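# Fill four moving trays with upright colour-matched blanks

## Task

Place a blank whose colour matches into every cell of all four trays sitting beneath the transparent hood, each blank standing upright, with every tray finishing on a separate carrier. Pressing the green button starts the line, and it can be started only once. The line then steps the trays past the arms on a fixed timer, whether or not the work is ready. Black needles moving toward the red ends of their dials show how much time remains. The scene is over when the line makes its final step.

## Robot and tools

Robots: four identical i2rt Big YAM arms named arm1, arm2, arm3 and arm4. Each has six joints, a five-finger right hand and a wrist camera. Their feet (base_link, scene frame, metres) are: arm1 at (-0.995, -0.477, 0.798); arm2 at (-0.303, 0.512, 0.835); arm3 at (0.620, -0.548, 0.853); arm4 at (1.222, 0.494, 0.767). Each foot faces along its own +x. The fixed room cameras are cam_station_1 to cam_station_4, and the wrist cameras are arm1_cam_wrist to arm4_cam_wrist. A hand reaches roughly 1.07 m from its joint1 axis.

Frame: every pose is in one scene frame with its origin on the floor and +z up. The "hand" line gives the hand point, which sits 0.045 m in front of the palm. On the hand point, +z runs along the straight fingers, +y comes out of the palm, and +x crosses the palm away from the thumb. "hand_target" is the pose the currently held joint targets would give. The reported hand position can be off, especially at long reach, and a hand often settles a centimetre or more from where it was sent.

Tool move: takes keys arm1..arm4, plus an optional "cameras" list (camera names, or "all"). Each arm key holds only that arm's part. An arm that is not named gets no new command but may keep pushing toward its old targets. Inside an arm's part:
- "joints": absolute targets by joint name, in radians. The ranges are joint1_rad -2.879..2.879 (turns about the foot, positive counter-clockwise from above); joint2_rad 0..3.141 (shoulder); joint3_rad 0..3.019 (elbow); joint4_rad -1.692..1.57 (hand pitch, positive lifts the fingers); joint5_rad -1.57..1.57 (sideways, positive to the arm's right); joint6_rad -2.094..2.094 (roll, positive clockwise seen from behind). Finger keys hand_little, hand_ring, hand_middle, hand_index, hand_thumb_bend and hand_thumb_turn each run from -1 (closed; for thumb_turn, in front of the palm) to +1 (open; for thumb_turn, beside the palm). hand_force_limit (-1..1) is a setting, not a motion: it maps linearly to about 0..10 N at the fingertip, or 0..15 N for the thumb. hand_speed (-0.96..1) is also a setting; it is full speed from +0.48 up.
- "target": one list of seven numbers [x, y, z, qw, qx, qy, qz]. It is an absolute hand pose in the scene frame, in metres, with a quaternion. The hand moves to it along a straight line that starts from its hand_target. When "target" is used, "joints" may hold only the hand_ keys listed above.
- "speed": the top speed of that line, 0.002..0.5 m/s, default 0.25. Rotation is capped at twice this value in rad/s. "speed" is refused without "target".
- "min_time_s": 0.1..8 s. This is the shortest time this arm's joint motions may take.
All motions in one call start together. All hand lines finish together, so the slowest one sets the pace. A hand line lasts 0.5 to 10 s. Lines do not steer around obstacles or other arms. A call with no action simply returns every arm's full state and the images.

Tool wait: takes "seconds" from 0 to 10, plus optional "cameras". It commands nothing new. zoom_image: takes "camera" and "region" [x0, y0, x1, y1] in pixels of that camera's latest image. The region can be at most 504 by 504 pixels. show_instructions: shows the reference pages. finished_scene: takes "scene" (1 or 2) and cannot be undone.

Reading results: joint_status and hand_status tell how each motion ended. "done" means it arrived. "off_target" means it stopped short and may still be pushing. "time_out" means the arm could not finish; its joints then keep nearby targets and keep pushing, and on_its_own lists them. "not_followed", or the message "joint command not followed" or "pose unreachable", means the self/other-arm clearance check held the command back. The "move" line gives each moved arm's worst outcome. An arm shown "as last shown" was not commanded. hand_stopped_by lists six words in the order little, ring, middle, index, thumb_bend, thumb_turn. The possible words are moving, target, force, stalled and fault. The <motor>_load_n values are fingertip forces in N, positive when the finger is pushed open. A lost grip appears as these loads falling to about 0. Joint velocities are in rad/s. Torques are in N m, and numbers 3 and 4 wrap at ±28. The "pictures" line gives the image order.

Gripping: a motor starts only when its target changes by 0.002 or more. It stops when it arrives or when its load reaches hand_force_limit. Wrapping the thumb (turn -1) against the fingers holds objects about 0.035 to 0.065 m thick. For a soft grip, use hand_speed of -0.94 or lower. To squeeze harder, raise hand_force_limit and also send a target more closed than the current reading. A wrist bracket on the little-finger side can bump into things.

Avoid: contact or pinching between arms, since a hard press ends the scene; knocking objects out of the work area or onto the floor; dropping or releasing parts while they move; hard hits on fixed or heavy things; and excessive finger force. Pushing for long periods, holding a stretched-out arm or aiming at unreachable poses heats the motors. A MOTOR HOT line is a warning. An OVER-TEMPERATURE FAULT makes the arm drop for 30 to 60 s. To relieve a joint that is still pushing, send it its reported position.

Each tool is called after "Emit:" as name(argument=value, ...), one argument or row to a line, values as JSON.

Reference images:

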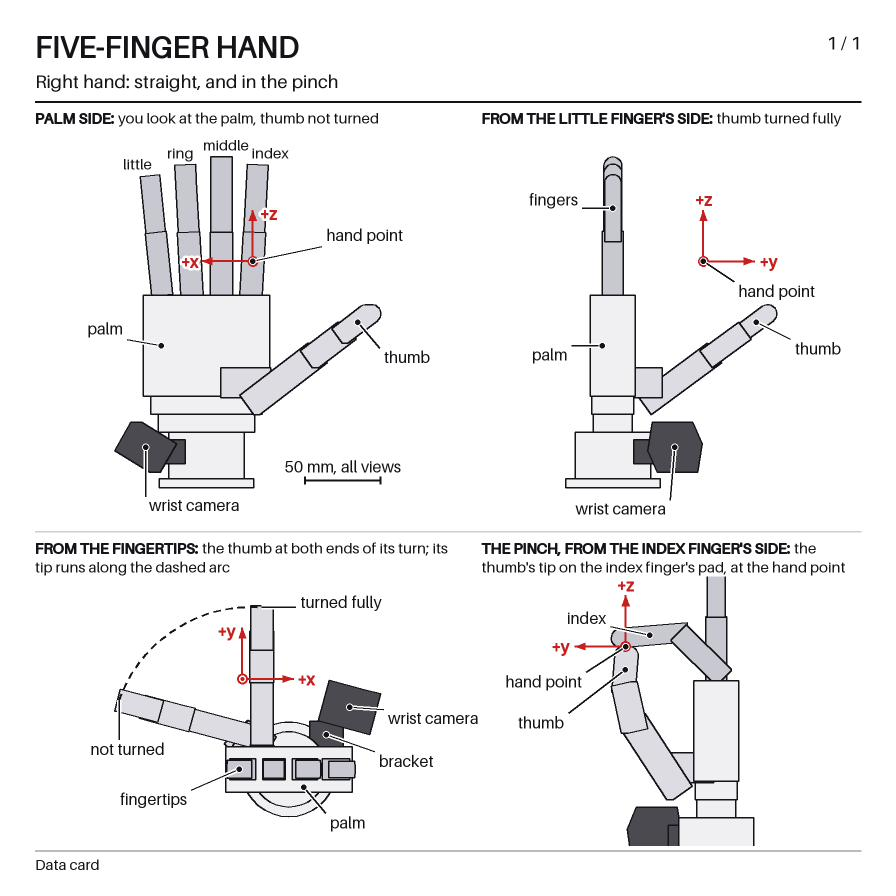

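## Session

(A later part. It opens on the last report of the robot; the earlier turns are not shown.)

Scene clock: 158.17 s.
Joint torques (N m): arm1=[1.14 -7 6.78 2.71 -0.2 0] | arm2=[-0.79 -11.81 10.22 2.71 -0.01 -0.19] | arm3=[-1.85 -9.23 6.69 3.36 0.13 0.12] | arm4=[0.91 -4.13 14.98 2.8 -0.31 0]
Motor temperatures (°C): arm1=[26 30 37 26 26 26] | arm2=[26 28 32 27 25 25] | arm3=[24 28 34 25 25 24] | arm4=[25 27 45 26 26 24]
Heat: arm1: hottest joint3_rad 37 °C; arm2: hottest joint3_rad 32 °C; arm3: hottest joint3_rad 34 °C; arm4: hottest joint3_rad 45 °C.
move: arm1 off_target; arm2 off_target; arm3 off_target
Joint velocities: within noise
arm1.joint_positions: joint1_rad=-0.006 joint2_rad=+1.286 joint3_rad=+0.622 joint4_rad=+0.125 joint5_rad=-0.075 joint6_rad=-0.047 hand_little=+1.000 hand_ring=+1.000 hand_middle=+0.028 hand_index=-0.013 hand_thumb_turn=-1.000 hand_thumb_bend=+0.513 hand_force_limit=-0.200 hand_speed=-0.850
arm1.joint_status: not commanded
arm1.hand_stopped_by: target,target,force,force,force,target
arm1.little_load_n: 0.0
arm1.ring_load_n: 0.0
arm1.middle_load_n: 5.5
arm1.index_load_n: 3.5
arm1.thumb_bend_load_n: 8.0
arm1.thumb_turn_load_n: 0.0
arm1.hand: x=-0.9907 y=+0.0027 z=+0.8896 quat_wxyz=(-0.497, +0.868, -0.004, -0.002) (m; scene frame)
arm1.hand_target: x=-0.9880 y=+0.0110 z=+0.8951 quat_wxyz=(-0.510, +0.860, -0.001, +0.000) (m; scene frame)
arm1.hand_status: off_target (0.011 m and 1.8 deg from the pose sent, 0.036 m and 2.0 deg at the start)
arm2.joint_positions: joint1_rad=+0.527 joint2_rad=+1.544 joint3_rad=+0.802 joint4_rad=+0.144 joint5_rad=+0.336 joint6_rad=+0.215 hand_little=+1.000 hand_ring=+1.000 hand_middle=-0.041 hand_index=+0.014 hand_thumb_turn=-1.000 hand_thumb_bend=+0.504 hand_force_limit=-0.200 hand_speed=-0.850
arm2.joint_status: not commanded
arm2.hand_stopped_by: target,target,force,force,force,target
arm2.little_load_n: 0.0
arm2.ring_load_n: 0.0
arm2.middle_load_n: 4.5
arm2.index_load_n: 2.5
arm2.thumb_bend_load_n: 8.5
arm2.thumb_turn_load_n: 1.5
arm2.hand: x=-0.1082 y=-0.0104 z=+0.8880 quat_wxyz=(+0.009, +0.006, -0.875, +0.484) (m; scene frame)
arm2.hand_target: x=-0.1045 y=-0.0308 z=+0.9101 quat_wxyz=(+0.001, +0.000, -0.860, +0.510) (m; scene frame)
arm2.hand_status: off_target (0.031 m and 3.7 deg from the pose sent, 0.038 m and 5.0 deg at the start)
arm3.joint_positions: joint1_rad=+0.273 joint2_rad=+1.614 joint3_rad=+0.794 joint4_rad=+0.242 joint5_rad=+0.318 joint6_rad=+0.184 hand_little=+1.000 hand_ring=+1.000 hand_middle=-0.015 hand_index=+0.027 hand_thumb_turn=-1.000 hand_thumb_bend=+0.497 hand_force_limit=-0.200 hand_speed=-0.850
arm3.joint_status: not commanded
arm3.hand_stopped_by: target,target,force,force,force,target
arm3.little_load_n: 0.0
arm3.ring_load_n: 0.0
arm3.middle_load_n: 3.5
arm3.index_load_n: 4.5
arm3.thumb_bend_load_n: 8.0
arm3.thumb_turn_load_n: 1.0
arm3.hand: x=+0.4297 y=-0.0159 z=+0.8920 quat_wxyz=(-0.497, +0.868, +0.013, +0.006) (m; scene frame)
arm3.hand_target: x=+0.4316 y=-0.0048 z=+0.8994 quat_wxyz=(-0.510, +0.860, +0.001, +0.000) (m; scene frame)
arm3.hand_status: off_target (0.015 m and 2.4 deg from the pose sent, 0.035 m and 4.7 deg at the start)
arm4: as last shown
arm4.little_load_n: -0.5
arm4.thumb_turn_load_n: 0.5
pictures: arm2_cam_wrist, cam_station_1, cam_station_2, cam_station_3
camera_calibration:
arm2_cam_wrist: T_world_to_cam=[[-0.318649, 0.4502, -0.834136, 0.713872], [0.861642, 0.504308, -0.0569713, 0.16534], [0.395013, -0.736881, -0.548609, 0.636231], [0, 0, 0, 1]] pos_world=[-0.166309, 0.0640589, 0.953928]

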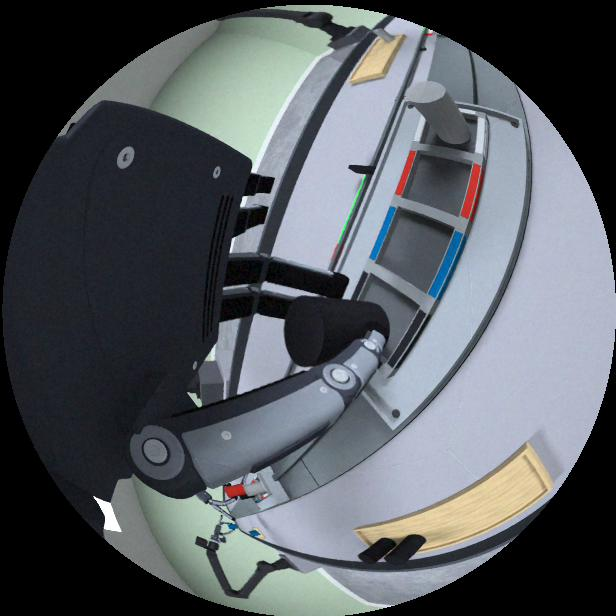

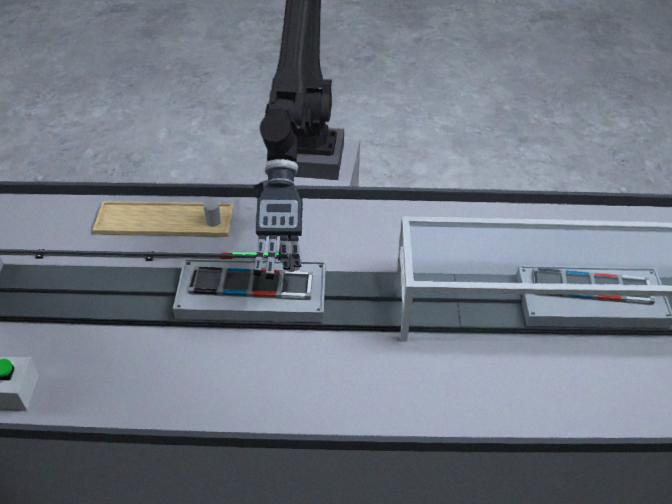

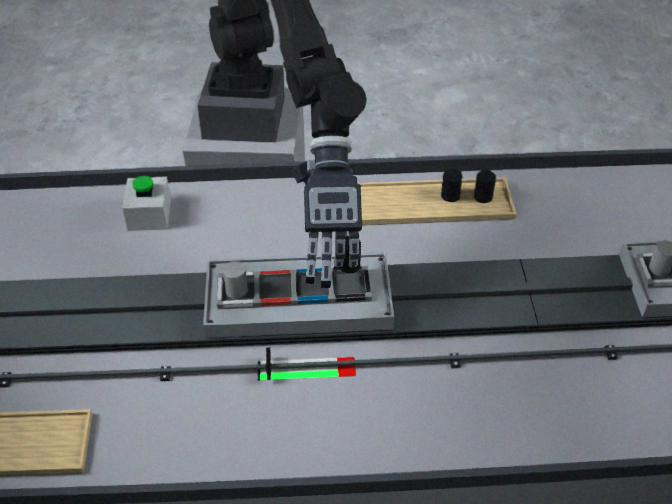

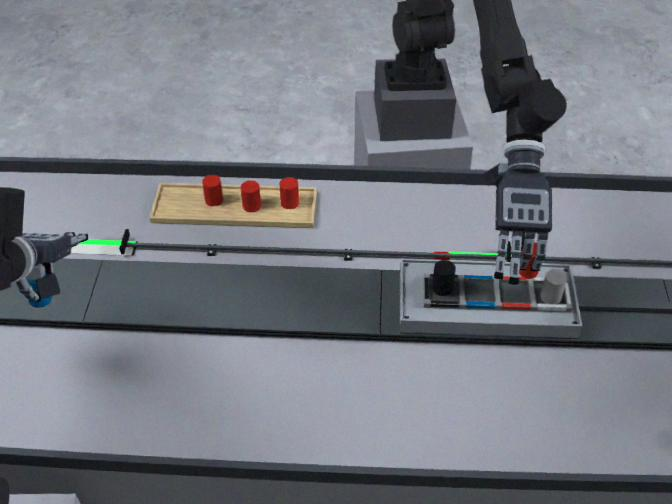

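Emit:
move(
  arm1={"target": [-0.9985, 0.013, 0.871, 0.5105, -0.8599, 0, 0], "speed": 0.1},
  arm2={"target": [-0.1055, -0.033, 0.889, 0, 0, -0.8599, 0.5105], "speed": 0.1},
  arm3={"target": [0.446, -0.004, 0.88, 0.5105, -0.8599, 0, 0], "speed": 0.1},
  cameras=["cam_station_1", "cam_station_2", "cam_station_3"],
)

Emit:
zoom_image(
  camera="cam_station_1",
  region=[270, 255, 330, 305],
)

Emit:
zoom_image(
  camera="cam_station_2",
  region=[320, 250, 380, 310],
)

Emit:
zoom_image(
  camera="cam_station_3",
  region=[490, 250, 550, 310],
)

Scene clock: 160.67 s.
Joint torques (N m): arm1=[1.9 -7.24 6.32 2.73 0.12 0.13] | arm2=[-0.85 -12.22 8.42 2.74 -0.08 -0.19] | arm3=[-1.67 -9.29 5.65 3.4 0.08 -0.05] | arm4=[1.55 -4.42 15.02 2.65 -0.36 -0.05]
Motor temperatures (°C): arm1=[26 30 37 26 26 26] | arm2=[25 28 31 27 25 25] | arm3=[24 28 34 25 25 24] | arm4=[25 27 45 26 26 24]
Heat: arm1: hottest joint3_rad 37 °C; arm2: hottest joint3_rad 31 °C; arm3: hottest joint3_rad 34 °C; arm4: hottest joint3_rad 45 °C.
move: arm1 done; arm2 off_target; arm3 done
Joint velocities: within noise
arm1.joint_positions: joint1_rad=+0.012 joint2_rad=+1.344 joint3_rad=+0.593 joint4_rad=+0.214 joint5_rad=-0.060 joint6_rad=-0.047 hand_little=+1.000 hand_ring=+1.000 hand_middle=+0.028 hand_index=-0.013 hand_thumb_turn=-1.000 hand_thumb_bend=+0.513 hand_force_limit=-0.200 hand_speed=-0.850
arm1.joint_status: not commanded
arm1.hand_stopped_by: target,target,force,force,force,target
arm1.little_load_n: 0.0
arm1.ring_load_n: 0.0
arm1.middle_load_n: 5.5
arm1.index_load_n: 3.5
arm1.thumb_bend_load_n: 8.0
arm1.thumb_turn_load_n: 0.0
arm1.hand: x=-0.9967 y=+0.0041 z=+0.8660 quat_wxyz=(-0.498, +0.867, +0.000, +0.000) (m; scene frame)
arm1.hand_target: x=-0.9988 y=+0.0122 z=+0.8708 quat_wxyz=(-0.510, +0.860, +0.000, +0.000) (m; scene frame)
arm1.hand_status: done (0.010 m and 1.7 deg from the pose sent, 0.023 m and 1.8 deg at the start)
arm2.joint_positions: joint1_rad=+0.524 joint2_rad=+1.590 joint3_rad=+0.802 joint4_rad=+0.210 joint5_rad=+0.334 joint6_rad=+0.213 hand_little=+1.000 hand_ring=+1.000 hand_middle=-0.041 hand_index=+0.014 hand_thumb_turn=-1.000 hand_thumb_bend=+0.504 hand_force_limit=-0.200 hand_speed=-0.850
arm2.joint_status: not commanded
arm2.hand_stopped_by: target,target,force,force,force,target
arm2.little_load_n: 0.0
arm2.ring_load_n: 0.0
arm2.middle_load_n: 4.5
arm2.index_load_n: 2.5
arm2.thumb_bend_load_n: 8.5
arm2.thumb_turn_load_n: 1.5
arm2.hand: x=-0.1062 y=-0.0193 z=+0.8761 quat_wxyz=(+0.006, +0.004, -0.871, +0.492) (m; scene frame)
arm2.hand_target: x=-0.1057 y=-0.0328 z=+0.8892 quat_wxyz=(+0.000, +0.000, -0.860, +0.511) (m; scene frame)
arm2.hand_status: off_target (0.019 m and 2.6 deg from the pose sent, 0.023 m and 3.7 deg at the start)
arm3.joint_positions: joint1_rad=+0.241 joint2_rad=+1.650 joint3_rad=+0.778 joint4_rad=+0.314 joint5_rad=+0.292 joint6_rad=+0.184 hand_little=+1.000 hand_ring=+1.000 hand_middle=-0.015 hand_index=+0.027 hand_thumb_turn=-1.000 hand_thumb_bend=+0.497 hand_force_limit=-0.200 hand_speed=-0.850
arm3.joint_status: not commanded
arm3.hand_stopped_by: target,target,force,force,force,target
arm3.little_load_n: 0.0
arm3.ring_load_n: 0.0
arm3.middle_load_n: 3.5
arm3.index_load_n: 4.5
arm3.thumb_bend_load_n: 8.0
arm3.thumb_turn_load_n: 0.5
arm3.hand: x=+0.4413 y=-0.0093 z=+0.8795 quat_wxyz=(-0.503, +0.864, +0.003, +0.000) (m; scene frame)
arm3.hand_target: x=+0.4453 y=-0.0037 z=+0.8809 quat_wxyz=(-0.511, +0.860, +0.000, -0.001) (m; scene frame)
arm3.hand_status: done (0.007 m and 1.1 deg from the pose sent, 0.024 m and 2.4 deg at the start)
arm4: as last shown
arm4.little_load_n: 0.0
pictures: cam_station_1, cam_station_2, cam_station_3

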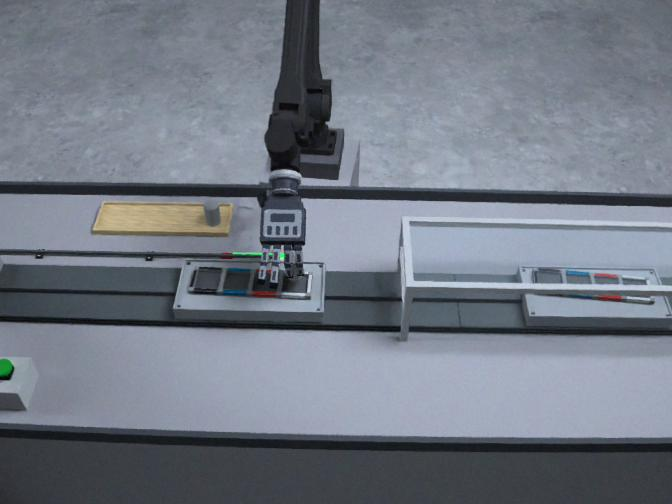

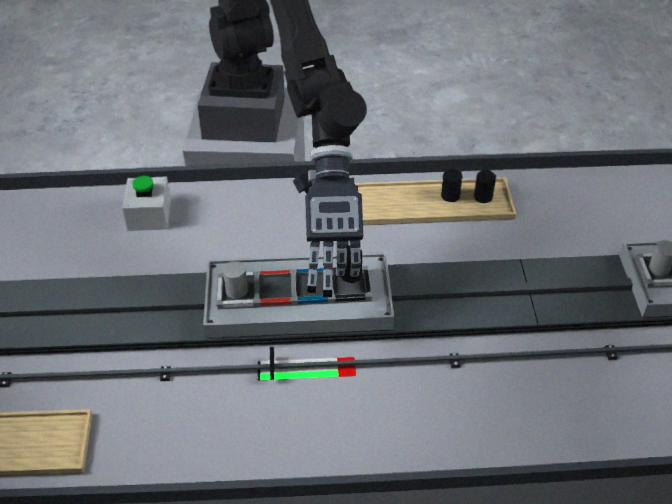

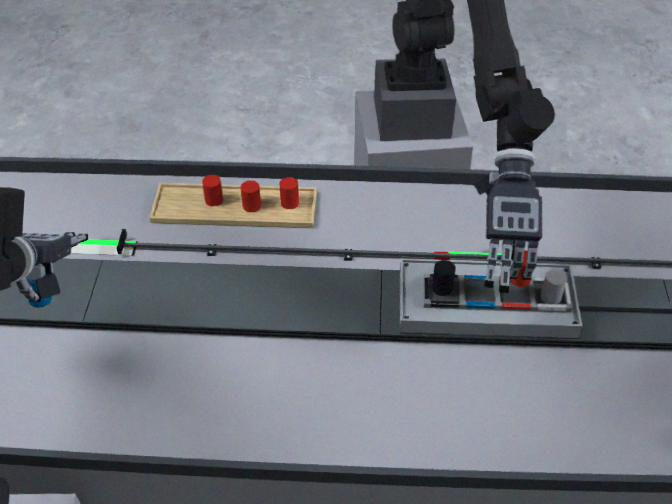

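Scaled by 8.400.

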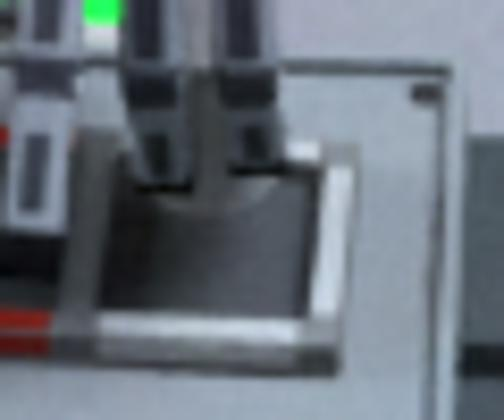

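Scaled by 8.400.

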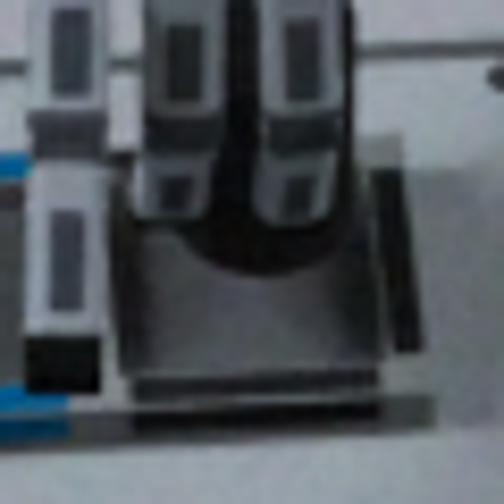

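Scaled by 8.400.

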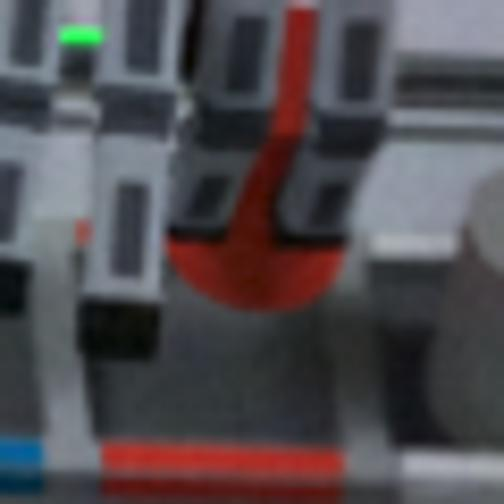

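Emit:
move(
  arm1={"target": [-0.9985, 0.0145, 0.849, 0.5105, -0.8599, 0, 0], "speed": 0.08},
  arm2={"target": [-0.113, -0.035, 0.878, 0, 0, -0.8599, 0.5105], "speed": 0.08},
  arm3={"target": [0.4485, -0.002, 0.857, 0.5105, -0.8599, 0, 0], "speed": 0.08},
  cameras=["cam_station_1", "cam_station_2", "cam_station_3"],
)

Emit:
zoom_image(
  camera="cam_station_1",
  region=[270, 255, 330, 305],
)

Emit:
zoom_image(
  camera="cam_station_2",
  region=[320, 250, 380, 310],
)

Emit:
zoom_image(
  camera="cam_station_3",
  region=[490, 250, 550, 310],
)

Scene clock: 163.57 s.
Joint torques (N m): arm1=[1.85 -7.59 5.89 2.73 0.12 0.13] | arm2=[-0.79 -12.22 7.27 2.78 -0.09 -0.19] | arm3=[-1.85 -9.58 5.27 3.4 0.08 -0.09] | arm4=[0.67 -4.84 14.99 2.43 -0.32 -0.04]
Motor temperatures (°C): arm1=[26 30 37 26 26 26] | arm2=[25 28 31 27 25 25] | arm3=[24 28 34 25 25 23] | arm4=[25 27 45 26 26 24]
Heat: arm1: hottest joint3_rad 37 °C; arm2: hottest joint3_rad 31 °C; arm3: hottest joint3_rad 34 °C; arm4: hottest joint3_rad 45 °C.
move: arm1 done; arm2 off_target; arm3 done
Joint velocities: within noise
arm1.joint_positions: joint1_rad=+0.012 joint2_rad=+1.405 joint3_rad=+0.575 joint4_rad=+0.298 joint5_rad=-0.060 joint6_rad=-0.047 hand_little=+1.000 hand_ring=+1.000 hand_middle=+0.028 hand_index=-0.013 hand_thumb_turn=-1.000 hand_thumb_bend=+0.513 hand_force_limit=-0.200 hand_speed=-0.850
arm1.joint_status: not commanded
arm1.hand_stopped_by: target,target,force,force,force,target
arm1.little_load_n: 0.0
arm1.ring_load_n: 0.0
arm1.middle_load_n: 5.5
arm1.index_load_n: 3.5
arm1.thumb_bend_load_n: 8.0
arm1.thumb_turn_load_n: 0.0
arm1.hand: x=-0.9967 y=+0.0070 z=+0.8460 quat_wxyz=(-0.500, +0.866, +0.000, +0.000) (m; scene frame)
arm1.hand_target: x=-0.9984 y=+0.0146 z=+0.8500 quat_wxyz=(-0.511, +0.859, +0.000, +0.000) (m; scene frame)
arm1.hand_status: done (0.008 m and 1.4 deg from the pose sent, 0.020 m and 1.7 deg at the start)
arm2.joint_positions: joint1_rad=+0.508 joint2_rad=+1.613 joint3_rad=+0.802 joint4_rad=+0.247 joint5_rad=+0.319 joint6_rad=+0.204 hand_little=+1.000 hand_ring=+1.000 hand_middle=-0.041 hand_index=+0.014 hand_thumb_turn=-1.000 hand_thumb_bend=+0.504 hand_force_limit=-0.200 hand_speed=-0.850
arm2.joint_status: not commanded
arm2.hand_stopped_by: target,target,force,force,force,target
arm2.little_load_n: 0.0
arm2.ring_load_n: 0.0
arm2.middle_load_n: 4.5
arm2.index_load_n: 2.0
arm2.thumb_bend_load_n: 8.5
arm2.thumb_turn_load_n: 2.0
arm2.hand: x=-0.1111 y=-0.0262 z=+0.8705 quat_wxyz=(+0.003, +0.003, -0.868, +0.496) (m; scene frame)
arm2.hand_target: x=-0.1124 y=-0.0346 z=+0.8773 quat_wxyz=(+0.000, +0.001, -0.860, +0.510) (m; scene frame)
arm2.hand_status: off_target (0.012 m and 2.0 deg from the pose sent, 0.017 m and 2.6 deg at the start)
arm3.joint_positions: joint1_rad=+0.235 joint2_rad=+1.710 joint3_rad=+0.765 joint4_rad=+0.385 joint5_rad=+0.288 joint6_rad=+0.184 hand_little=+1.000 hand_ring=+1.000 hand_middle=-0.015 hand_index=+0.027 hand_thumb_turn=-1.000 hand_thumb_bend=+0.497 hand_force_limit=-0.200 hand_speed=-0.850
arm3.joint_status: not commanded
arm3.hand_stopped_by: target,target,force,force,force,target
arm3.little_load_n: 0.0
arm3.ring_load_n: 0.0
arm3.middle_load_n: 3.5
arm3.index_load_n: 4.5
arm3.thumb_bend_load_n: 8.5
arm3.thumb_turn_load_n: 0.5
arm3.hand: x=+0.4439 y=-0.0081 z=+0.8557 quat_wxyz=(-0.502, +0.865, +0.002, -0.001) (m; scene frame)
arm3.hand_target: x=+0.4489 y=-0.0024 z=+0.8572 quat_wxyz=(-0.510, +0.860, +0.000, +0.000) (m; scene frame)
arm3.hand_status: done (0.008 m and 1.2 deg from the pose sent, 0.025 m and 1.1 deg at the start)
arm4: as last shown
pictures: cam_station_1, cam_station_2, cam_station_3

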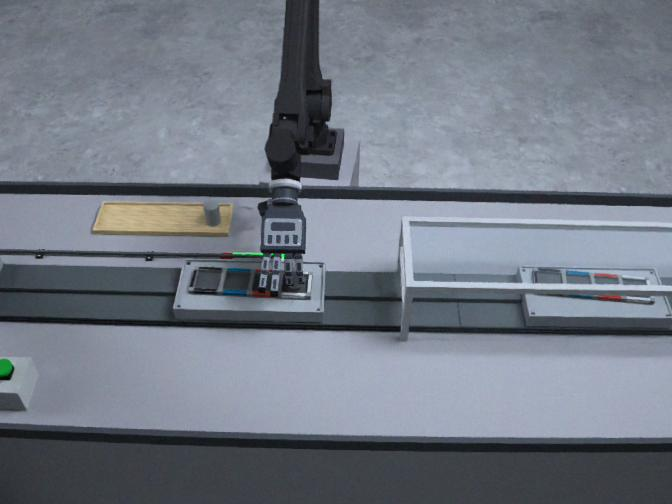

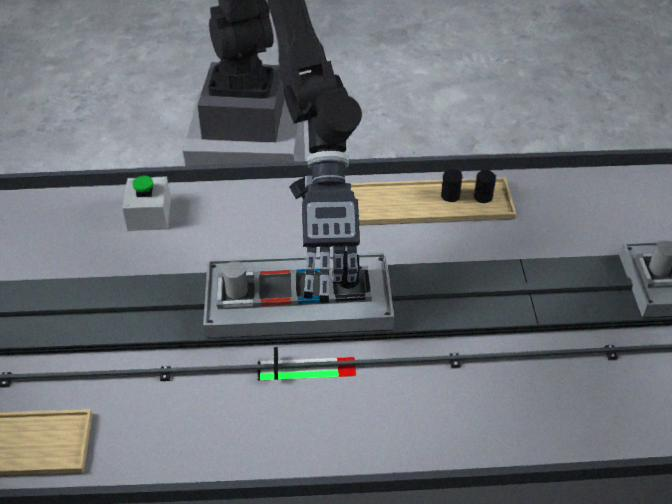

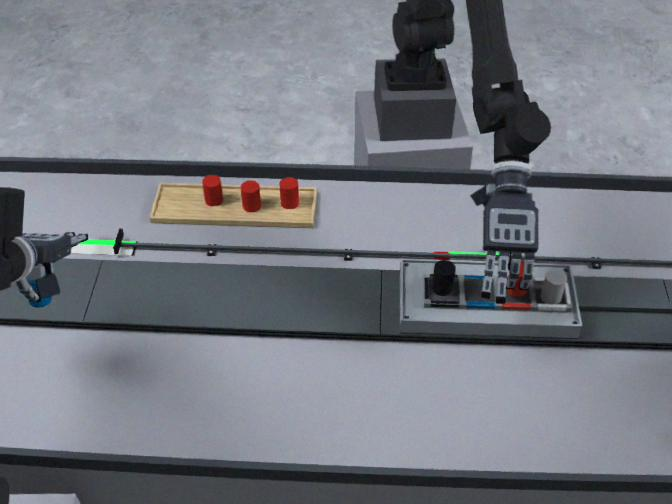

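Scaled by 8.400.

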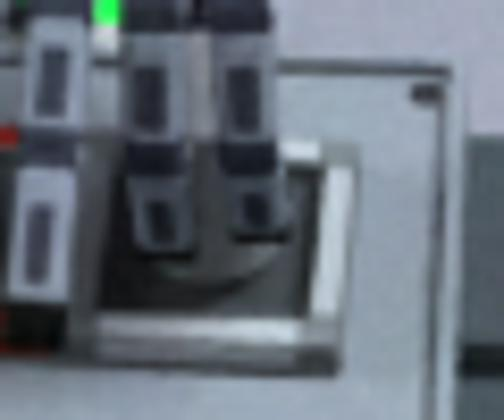

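Scaled by 8.400.

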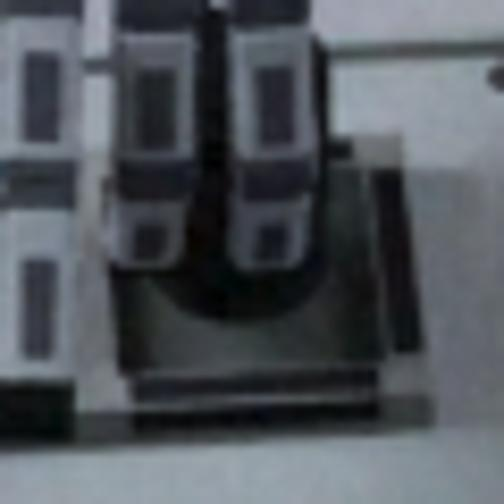

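Scaled by 8.400.

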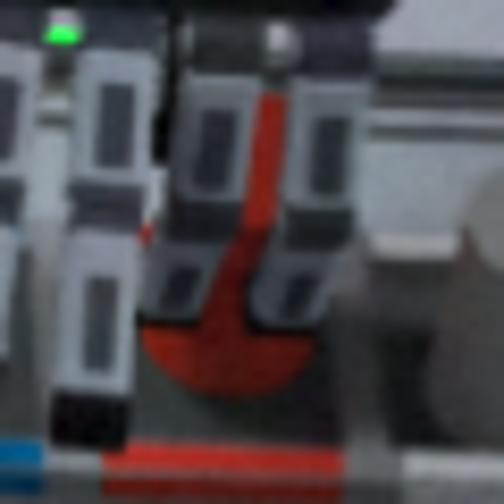

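Emit:
move(
  arm1={"target": [-0.9985, 0.015, 0.8395, 0.5105, -0.8599, 0, 0], "speed": 0.05},
  arm2={"target": [-0.107, -0.0345, 0.864, 0, 0, -0.8599, 0.5105], "speed": 0.05},
  arm3={"target": [0.4497, -0.001, 0.8465, 0.5105, -0.8599, 0, 0], "speed": 0.05},
  cameras=["cam_station_1", "cam_station_2", "cam_station_3"],
)

Emit:
zoom_image(
  camera="cam_station_1",
  region=[270, 255, 330, 305],
)

Emit:
zoom_image(
  camera="cam_station_2",
  region=[320, 250, 380, 310],
)

Emit:
zoom_image(
  camera="cam_station_3",
  region=[490, 250, 550, 310],
)

Scene clock: 165.63 s.
Joint torques (N m): arm1=[1.9 -7.41 5.61 2.74 0.11 0.13] | arm2=[0.26 -12.57 6.56 2.82 0.22 -0.11] | arm3=[-1.9 -9.58 4.97 3.4 0.08 -0.11] | arm4=[0.79 -4.25 15.23 2.85 -0.38 0.02]
Motor temperatures (°C): arm1=[26 30 37 26 26 26] | arm2=[25 28 31 27 25 25] | arm3=[24 28 34 25 25 23] | arm4=[25 27 45 26 26 24]
Heat: arm1: hottest joint3_rad 37 °C; arm2: hottest joint3_rad 31 °C; arm3: hottest joint3_rad 34 °C; arm4: hottest joint3_rad 45 °C.
move: arm1 done; arm2 done; arm3 done
Joint velocities: within noise
arm1.joint_positions: joint1_rad=+0.012 joint2_rad=+1.433 joint3_rad=+0.567 joint4_rad=+0.335 joint5_rad=-0.060 joint6_rad=-0.047 hand_little=+1.000 hand_ring=+1.000 hand_middle=+0.028 hand_index=-0.013 hand_thumb_turn=-1.000 hand_thumb_bend=+0.513 hand_force_limit=-0.200 hand_speed=-0.850
arm1.joint_status: not commanded
arm1.hand_stopped_by: target,target,force,force,force,target
arm1.little_load_n: 0.0
arm1.ring_load_n: -0.5
arm1.middle_load_n: 5.5
arm1.index_load_n: 3.5
arm1.thumb_bend_load_n: 8.0
arm1.thumb_turn_load_n: 0.0
arm1.hand: x=-0.9967 y=+0.0079 z=+0.8371 quat_wxyz=(-0.500, +0.866, +0.000, +0.000) (m; scene frame)
arm1.hand_target: x=-0.9985 y=+0.0145 z=+0.8393 quat_wxyz=(-0.510, +0.860, +0.000, +0.000) (m; scene frame)
arm1.hand_status: done (0.008 m and 1.4 deg from the pose sent, 0.010 m and 1.4 deg at the start)
arm2.joint_positions: joint1_rad=+0.508 joint2_rad=+1.646 joint3_rad=+0.802 joint4_rad=+0.284 joint5_rad=+0.322 joint6_rad=+0.204 hand_little=+1.000 hand_ring=+1.000 hand_middle=-0.041 hand_index=+0.014 hand_thumb_turn=-1.000 hand_thumb_bend=+0.504 hand_force_limit=-0.200 hand_speed=-0.850
arm2.joint_status: not commanded
arm2.hand_stopped_by: target,target,force,force,force,target
arm2.little_load_n: 0.0
arm2.ring_load_n: 0.0
arm2.middle_load_n: 4.5
arm2.index_load_n: 2.5
arm2.thumb_bend_load_n: 8.5
arm2.thumb_turn_load_n: 1.5
arm2.hand: x=-0.1105 y=-0.0298 z=+0.8594 quat_wxyz=(+0.004, +0.002, -0.867, +0.497) (m; scene frame)
arm2.hand_target: x=-0.1070 y=-0.0344 z=+0.8644 quat_wxyz=(+0.000, +0.000, -0.860, +0.510) (m; scene frame)
arm2.hand_status: done (0.007 m and 1.8 deg from the pose sent, 0.011 m and 2.0 deg at the start)
arm3.joint_positions: joint1_rad=+0.233 joint2_rad=+1.737 joint3_rad=+0.765 joint4_rad=+0.416 joint5_rad=+0.286 joint6_rad=+0.184 hand_little=+1.000 hand_ring=+1.000 hand_middle=-0.015 hand_index=+0.027 hand_thumb_turn=-1.000 hand_thumb_bend=+0.497 hand_force_limit=-0.200 hand_speed=-0.850
arm3.joint_status: not commanded
arm3.hand_stopped_by: target,target,force,force,force,target
arm3.little_load_n: 0.0
arm3.ring_load_n: 0.0
arm3.middle_load_n: 3.5
arm3.index_load_n: 4.5
arm3.thumb_bend_load_n: 8.0
arm3.thumb_turn_load_n: 0.5
arm3.hand: x=+0.4438 y=-0.0059 z=+0.8469 quat_wxyz=(-0.503, +0.864, +0.001, -0.001) (m; scene frame)
arm3.hand_target: x=+0.4497 y=-0.0015 z=+0.8462 quat_wxyz=(-0.510, +0.860, +0.000, +0.001) (m; scene frame)
arm3.hand_status: done (0.008 m and 1.0 deg from the pose sent, 0.013 m and 1.2 deg at the start)
arm4: as last shown
arm4.middle_load_n: 4.0
pictures: cam_station_1, cam_station_2, cam_station_3

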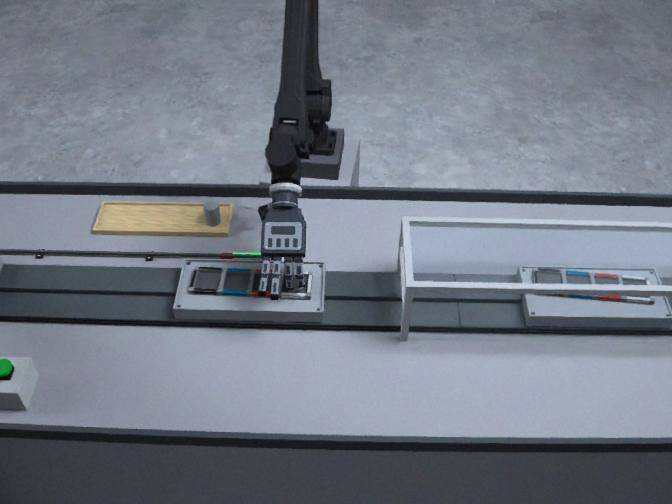

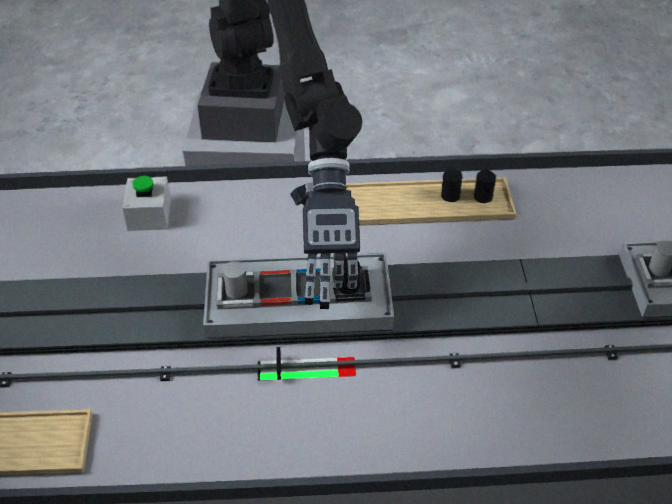

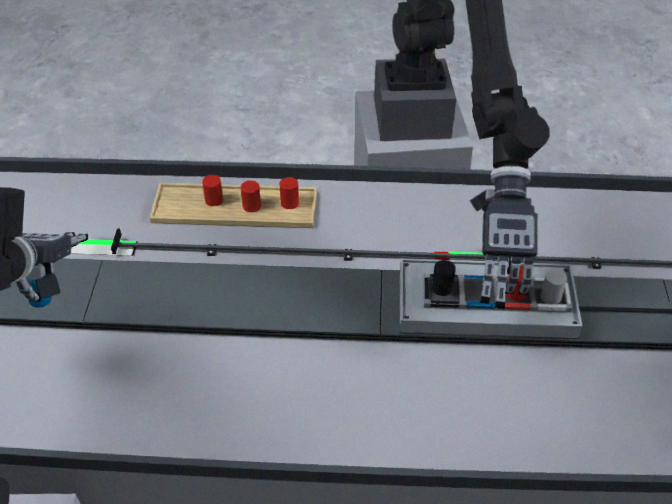

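Scaled by 8.400.

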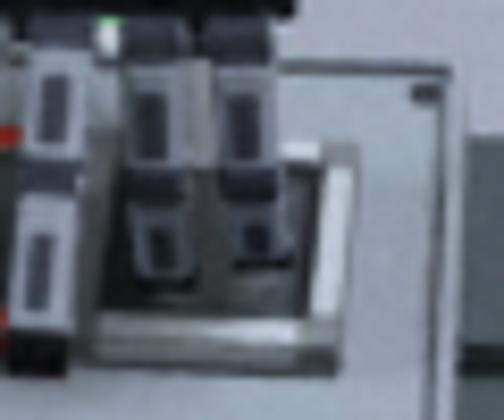

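Scaled by 8.400.

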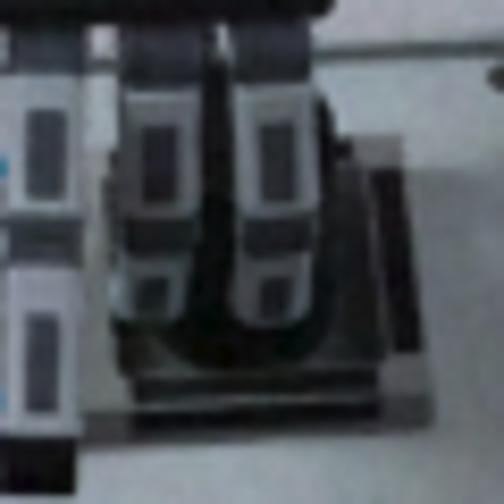

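Scaled by 8.400.

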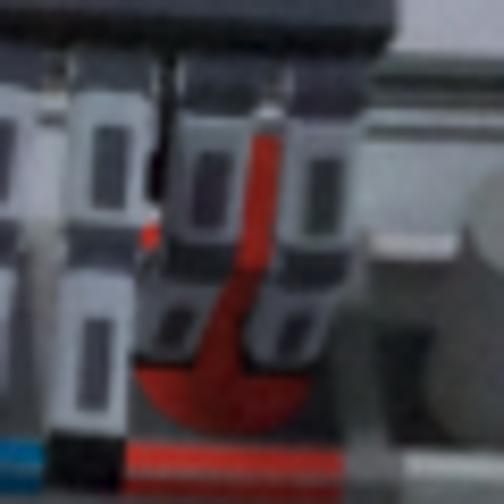

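Emit:
move(
  arm1={"joints": {"hand_speed": -0.8, "hand_index": 0.35, "hand_middle": 0.35, "hand_thumb_bend": 0.7}},
  arm2={"joints": {"hand_speed": -0.8, "hand_index": 0.35, "hand_middle": 0.35, "hand_thumb_bend": 0.7}},
  arm3={"joints": {"hand_speed": -0.8, "hand_index": 0.35, "hand_middle": 0.35, "hand_thumb_bend": 0.7}},
)

Emit:
move(
  arm1={"target": [-0.9985, 0.033, 0.93, 0.5, -0.866, 0, 0], "speed": 0.12, "joints": {"hand_speed": 0, "hand_index": 0.8, "hand_middle": 0.8, "hand_thumb_bend": 0.75}},
  arm2={"target": [-0.107, -0.053, 0.955, 0, 0, -0.866, 0.5], "speed": 0.12, "joints": {"hand_speed": 0, "hand_index": 0.8, "hand_middle": 0.8, "hand_thumb_bend": 0.75}},
  arm3={"target": [0.4497, 0.017, 0.937, 0.5, -0.866, 0, 0], "speed": 0.12, "joints": {"hand_speed": 0, "hand_index": 0.8, "hand_middle": 0.8, "hand_thumb_bend": 0.75}},
  cameras=["cam_station_1", "cam_station_2", "cam_station_3"],
)

Scene clock: 167.67 s.
Joint torques (N m): arm1=[1.9 -7.59 5.63 2.45 0.11 0.13] | arm2=[0.26 -12.57 6.6 2.47 0.18 -0.11] | arm3=[-1.85 -9.58 4.98 3.06 0.08 -0.11] | arm4=[0.73 -4.6 15.01 2.8 -0.33 0.01]
Motor temperatures (°C): arm1=[26 30 37 26 26 26] | arm2=[25 28 31 27 25 25] | arm3=[24 28 34 25 25 23] | arm4=[25 27 45 26 26 24]
Heat: arm1: hottest joint3_rad 37 °C; arm2: hottest joint3_rad 31 °C; arm3: hottest joint3_rad 34 °C; arm4: hottest joint3_rad 45 °C.
move: arm1 done; arm2 done; arm3 done
Joint velocities: within noise
arm1.joint_positions: joint1_rad=+0.012 joint2_rad=+1.433 joint3_rad=+0.567 joint4_rad=+0.343 joint5_rad=-0.060 joint6_rad=-0.047 hand_little=+1.000 hand_ring=+1.000 hand_middle=+0.350 hand_index=+0.350 hand_thumb_turn=-1.000 hand_thumb_bend=+0.700 hand_force_limit=-0.200 hand_speed=-0.800
arm1.joint_status: all done
arm1.hand_stopped_by: target,target,target,target,target,target
arm1.little_load_n: 0.0
arm1.ring_load_n: 0.0
arm1.middle_load_n: 0.0
arm1.index_load_n: 0.0
arm1.thumb_bend_load_n: 0.0
arm1.thumb_turn_load_n: 0.0
arm1.hand: x=-0.9966 y=+0.0093 z=+0.8386 quat_wxyz=(-0.504, +0.864, +0.000, +0.001) (m; scene frame)
arm1.hand_target: x=-0.9985 y=+0.0145 z=+0.8393 quat_wxyz=(-0.510, +0.860, +0.000, +0.000) (m; scene frame)
arm1.hand_status: not commanded
arm2.joint_positions: joint1_rad=+0.508 joint2_rad=+1.646 joint3_rad=+0.802 joint4_rad=+0.293 joint5_rad=+0.322 joint6_rad=+0.206 hand_little=+1.000 hand_ring=+1.000 hand_middle=+0.350 hand_index=+0.350 hand_thumb_turn=-1.000 hand_thumb_bend=+0.700 hand_force_limit=-0.200 hand_speed=-0.800
arm2.joint_status: all done
arm2.hand_stopped_by: target,target,target,target,target,target
arm2.little_load_n: 0.0
arm2.ring_load_n: 0.0
arm2.middle_load_n: 0.0
arm2.index_load_n: 0.0
arm2.thumb_bend_load_n: 0.0
arm2.thumb_turn_load_n: 0.0
arm2.hand: x=-0.1097 y=-0.0314 z=+0.8613 quat_wxyz=(+0.002, +0.000, -0.865, +0.501) (m; scene frame)
arm2.hand_target: x=-0.1067 y=-0.0343 z=+0.8644 quat_wxyz=(-0.001, -0.001, -0.860, +0.510) (m; scene frame)
arm2.hand_status: not commanded
arm3.joint_positions: joint1_rad=+0.233 joint2_rad=+1.737 joint3_rad=+0.765 joint4_rad=+0.425 joint5_rad=+0.286 joint6_rad=+0.184 hand_little=+1.000 hand_ring=+1.000 hand_middle=+0.350 hand_index=+0.350 hand_thumb_turn=-1.000 hand_thumb_bend=+0.700 hand_force_limit=-0.200 hand_speed=-0.800
arm3.joint_status: all done
arm3.hand_stopped_by: target,target,target,target,target,target
arm3.little_load_n: 0.0
arm3.ring_load_n: 0.0
arm3.middle_load_n: 0.0
arm3.index_load_n: 0.0
arm3.thumb_bend_load_n: 0.0
arm3.thumb_turn_load_n: 0.0
arm3.hand: x=+0.4432 y=-0.0043 z=+0.8488 quat_wxyz=(-0.507, +0.862, +0.000, -0.003) (m; scene frame)
arm3.hand_target: x=+0.4495 y=-0.0013 z=+0.8464 quat_wxyz=(-0.510, +0.860, +0.000, +0.000) (m; scene frame)
arm3.hand_status: not commanded
arm4: as last shown
arm4.middle_load_n: 4.5
pictures: none

Scene clock: 169.23 s.
Joint torques (N m): arm1=[2.02 -9.35 9.5 0.98 0.14 0.15] | arm2=[-0.79 -12.92 12.75 0.66 -0.1 -0.16] | arm3=[-1.79 -10.46 9.66 1.37 0.06 -0.14] | arm4=[0.79 -4.13 15.09 2.62 -0.36 -0.05]
Motor temperatures (°C): arm1=[26 30 37 26 26 26] | arm2=[25 28 31 27 25 25] | arm3=[24 28 34 25 25 23] | arm4=[25 27 45 26 26 24]
Heat: arm1: hottest joint3_rad 37 °C; arm2: hottest joint3_rad 31 °C; arm3: hottest joint3_rad 34 °C; arm4: hottest joint3_rad 45 °C.
move: arm1 off_target; arm2 off_target; arm3 off_target
Joint velocities: within noise
arm1.joint_positions: joint1_rad=+0.015 joint2_rad=+1.307 joint3_rad=+0.708 joint4_rad=+0.027 joint5_rad=-0.053 joint6_rad=-0.044 hand_little=+1.000 hand_ring=+1.000 hand_middle=+0.800 hand_index=+0.800 hand_thumb_turn=-1.000 hand_thumb_bend=+0.750 hand_force_limit=-0.200 hand_speed=+0.000
arm1.joint_status: all done
arm1.hand_stopped_by: target,target,target,target,target,target
arm1.little_load_n: 0.0
arm1.ring_load_n: -0.5
arm1.middle_load_n: 0.0
arm1.index_load_n: 0.0
arm1.thumb_bend_load_n: 0.0
arm1.thumb_turn_load_n: 0.0
arm1.hand: x=-0.9957 y=+0.0192 z=+0.9035 quat_wxyz=(-0.482, +0.876, -0.002, +0.000) (m; scene frame)
arm1.hand_target: x=-0.9979 y=+0.0334 z=+0.9289 quat_wxyz=(-0.500, +0.866, -0.002, +0.000) (m; scene frame)
arm1.hand_status: off_target (0.030 m and 2.4 deg from the pose sent, 0.094 m and 0.5 deg at the start)
arm2.joint_positions: joint1_rad=+0.498 joint2_rad=+1.521 joint3_rad=+0.907 joint4_rad=+0.025 joint5_rad=+0.308 joint6_rad=+0.210 hand_little=+1.000 hand_ring=+1.000 hand_middle=+0.800 hand_index=+0.800 hand_thumb_turn=-1.000 hand_thumb_bend=+0.750 hand_force_limit=-0.200 hand_speed=+0.000
arm2.joint_status: all done
arm2.hand_stopped_by: target,target,target,target,target,target
arm2.little_load_n: 0.0
arm2.ring_load_n: 0.0
arm2.middle_load_n: 0.0
arm2.index_load_n: 0.0
arm2.thumb_bend_load_n: 0.0
arm2.thumb_turn_load_n: 0.0
arm2.hand: x=-0.1095 y=-0.0359 z=+0.9281 quat_wxyz=(+0.004, +0.001, -0.875, +0.484) (m; scene frame)
arm2.hand_target: x=-0.1070 y=-0.0534 z=+0.9544 quat_wxyz=(-0.001, -0.003, -0.866, +0.500) (m; scene frame)
arm2.hand_status: off_target (0.032 m and 2.1 deg from the pose sent, 0.096 m and 0.3 deg at the start)
arm3.joint_positions: joint1_rad=+0.215 joint2_rad=+1.587 joint3_rad=+0.851 joint4_rad=+0.138 joint5_rad=+0.266 joint6_rad=+0.185 hand_little=+1.000 hand_ring=+1.000 hand_middle=+0.800 hand_index=+0.800 hand_thumb_turn=-1.000 hand_thumb_bend=+0.750 hand_force_limit=-0.200 hand_speed=+0.000
arm3.joint_status: all done
arm3.hand_stopped_by: target,target,target,target,target,target
arm3.little_load_n: 0.0
arm3.ring_load_n: 0.0
arm3.middle_load_n: 0.0
arm3.index_load_n: 0.0
arm3.thumb_bend_load_n: 0.0
arm3.thumb_turn_load_n: 0.0
arm3.hand: x=+0.4481 y=-0.0008 z=+0.9132 quat_wxyz=(-0.484, +0.875, +0.000, +0.000) (m; scene frame)
arm3.hand_target: x=+0.4492 y=+0.0174 z=+0.9374 quat_wxyz=(-0.501, +0.866, -0.001, -0.001) (m; scene frame)
arm3.hand_status: off_target (0.030 m and 2.1 deg from the pose sent, 0.091 m and 0.9 deg at the start)
arm4: as last shown
arm4.middle_load_n: 4.0
arm4.thumb_turn_load_n: 0.0
pictures: cam_station_1, cam_station_2, cam_station_3

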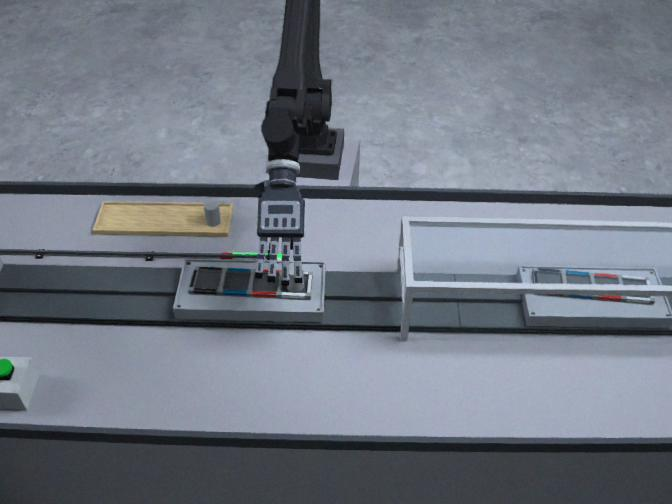

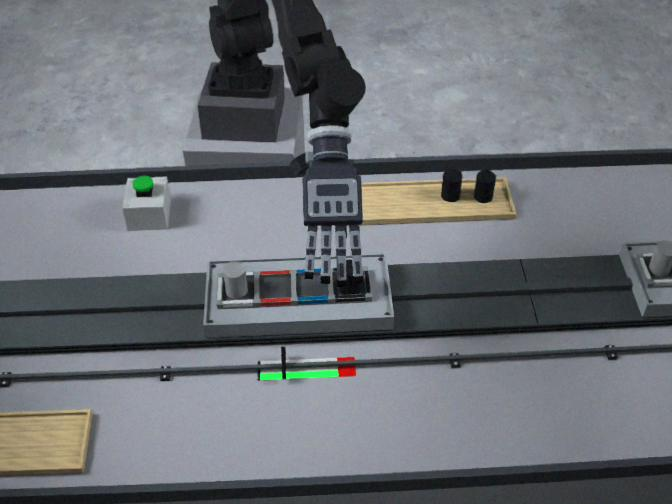

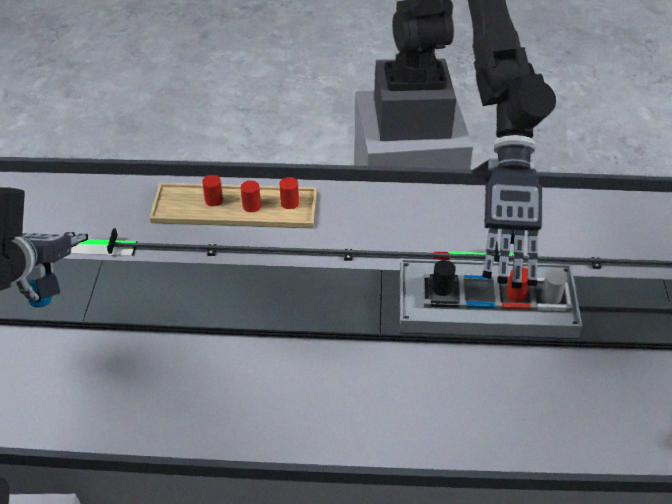

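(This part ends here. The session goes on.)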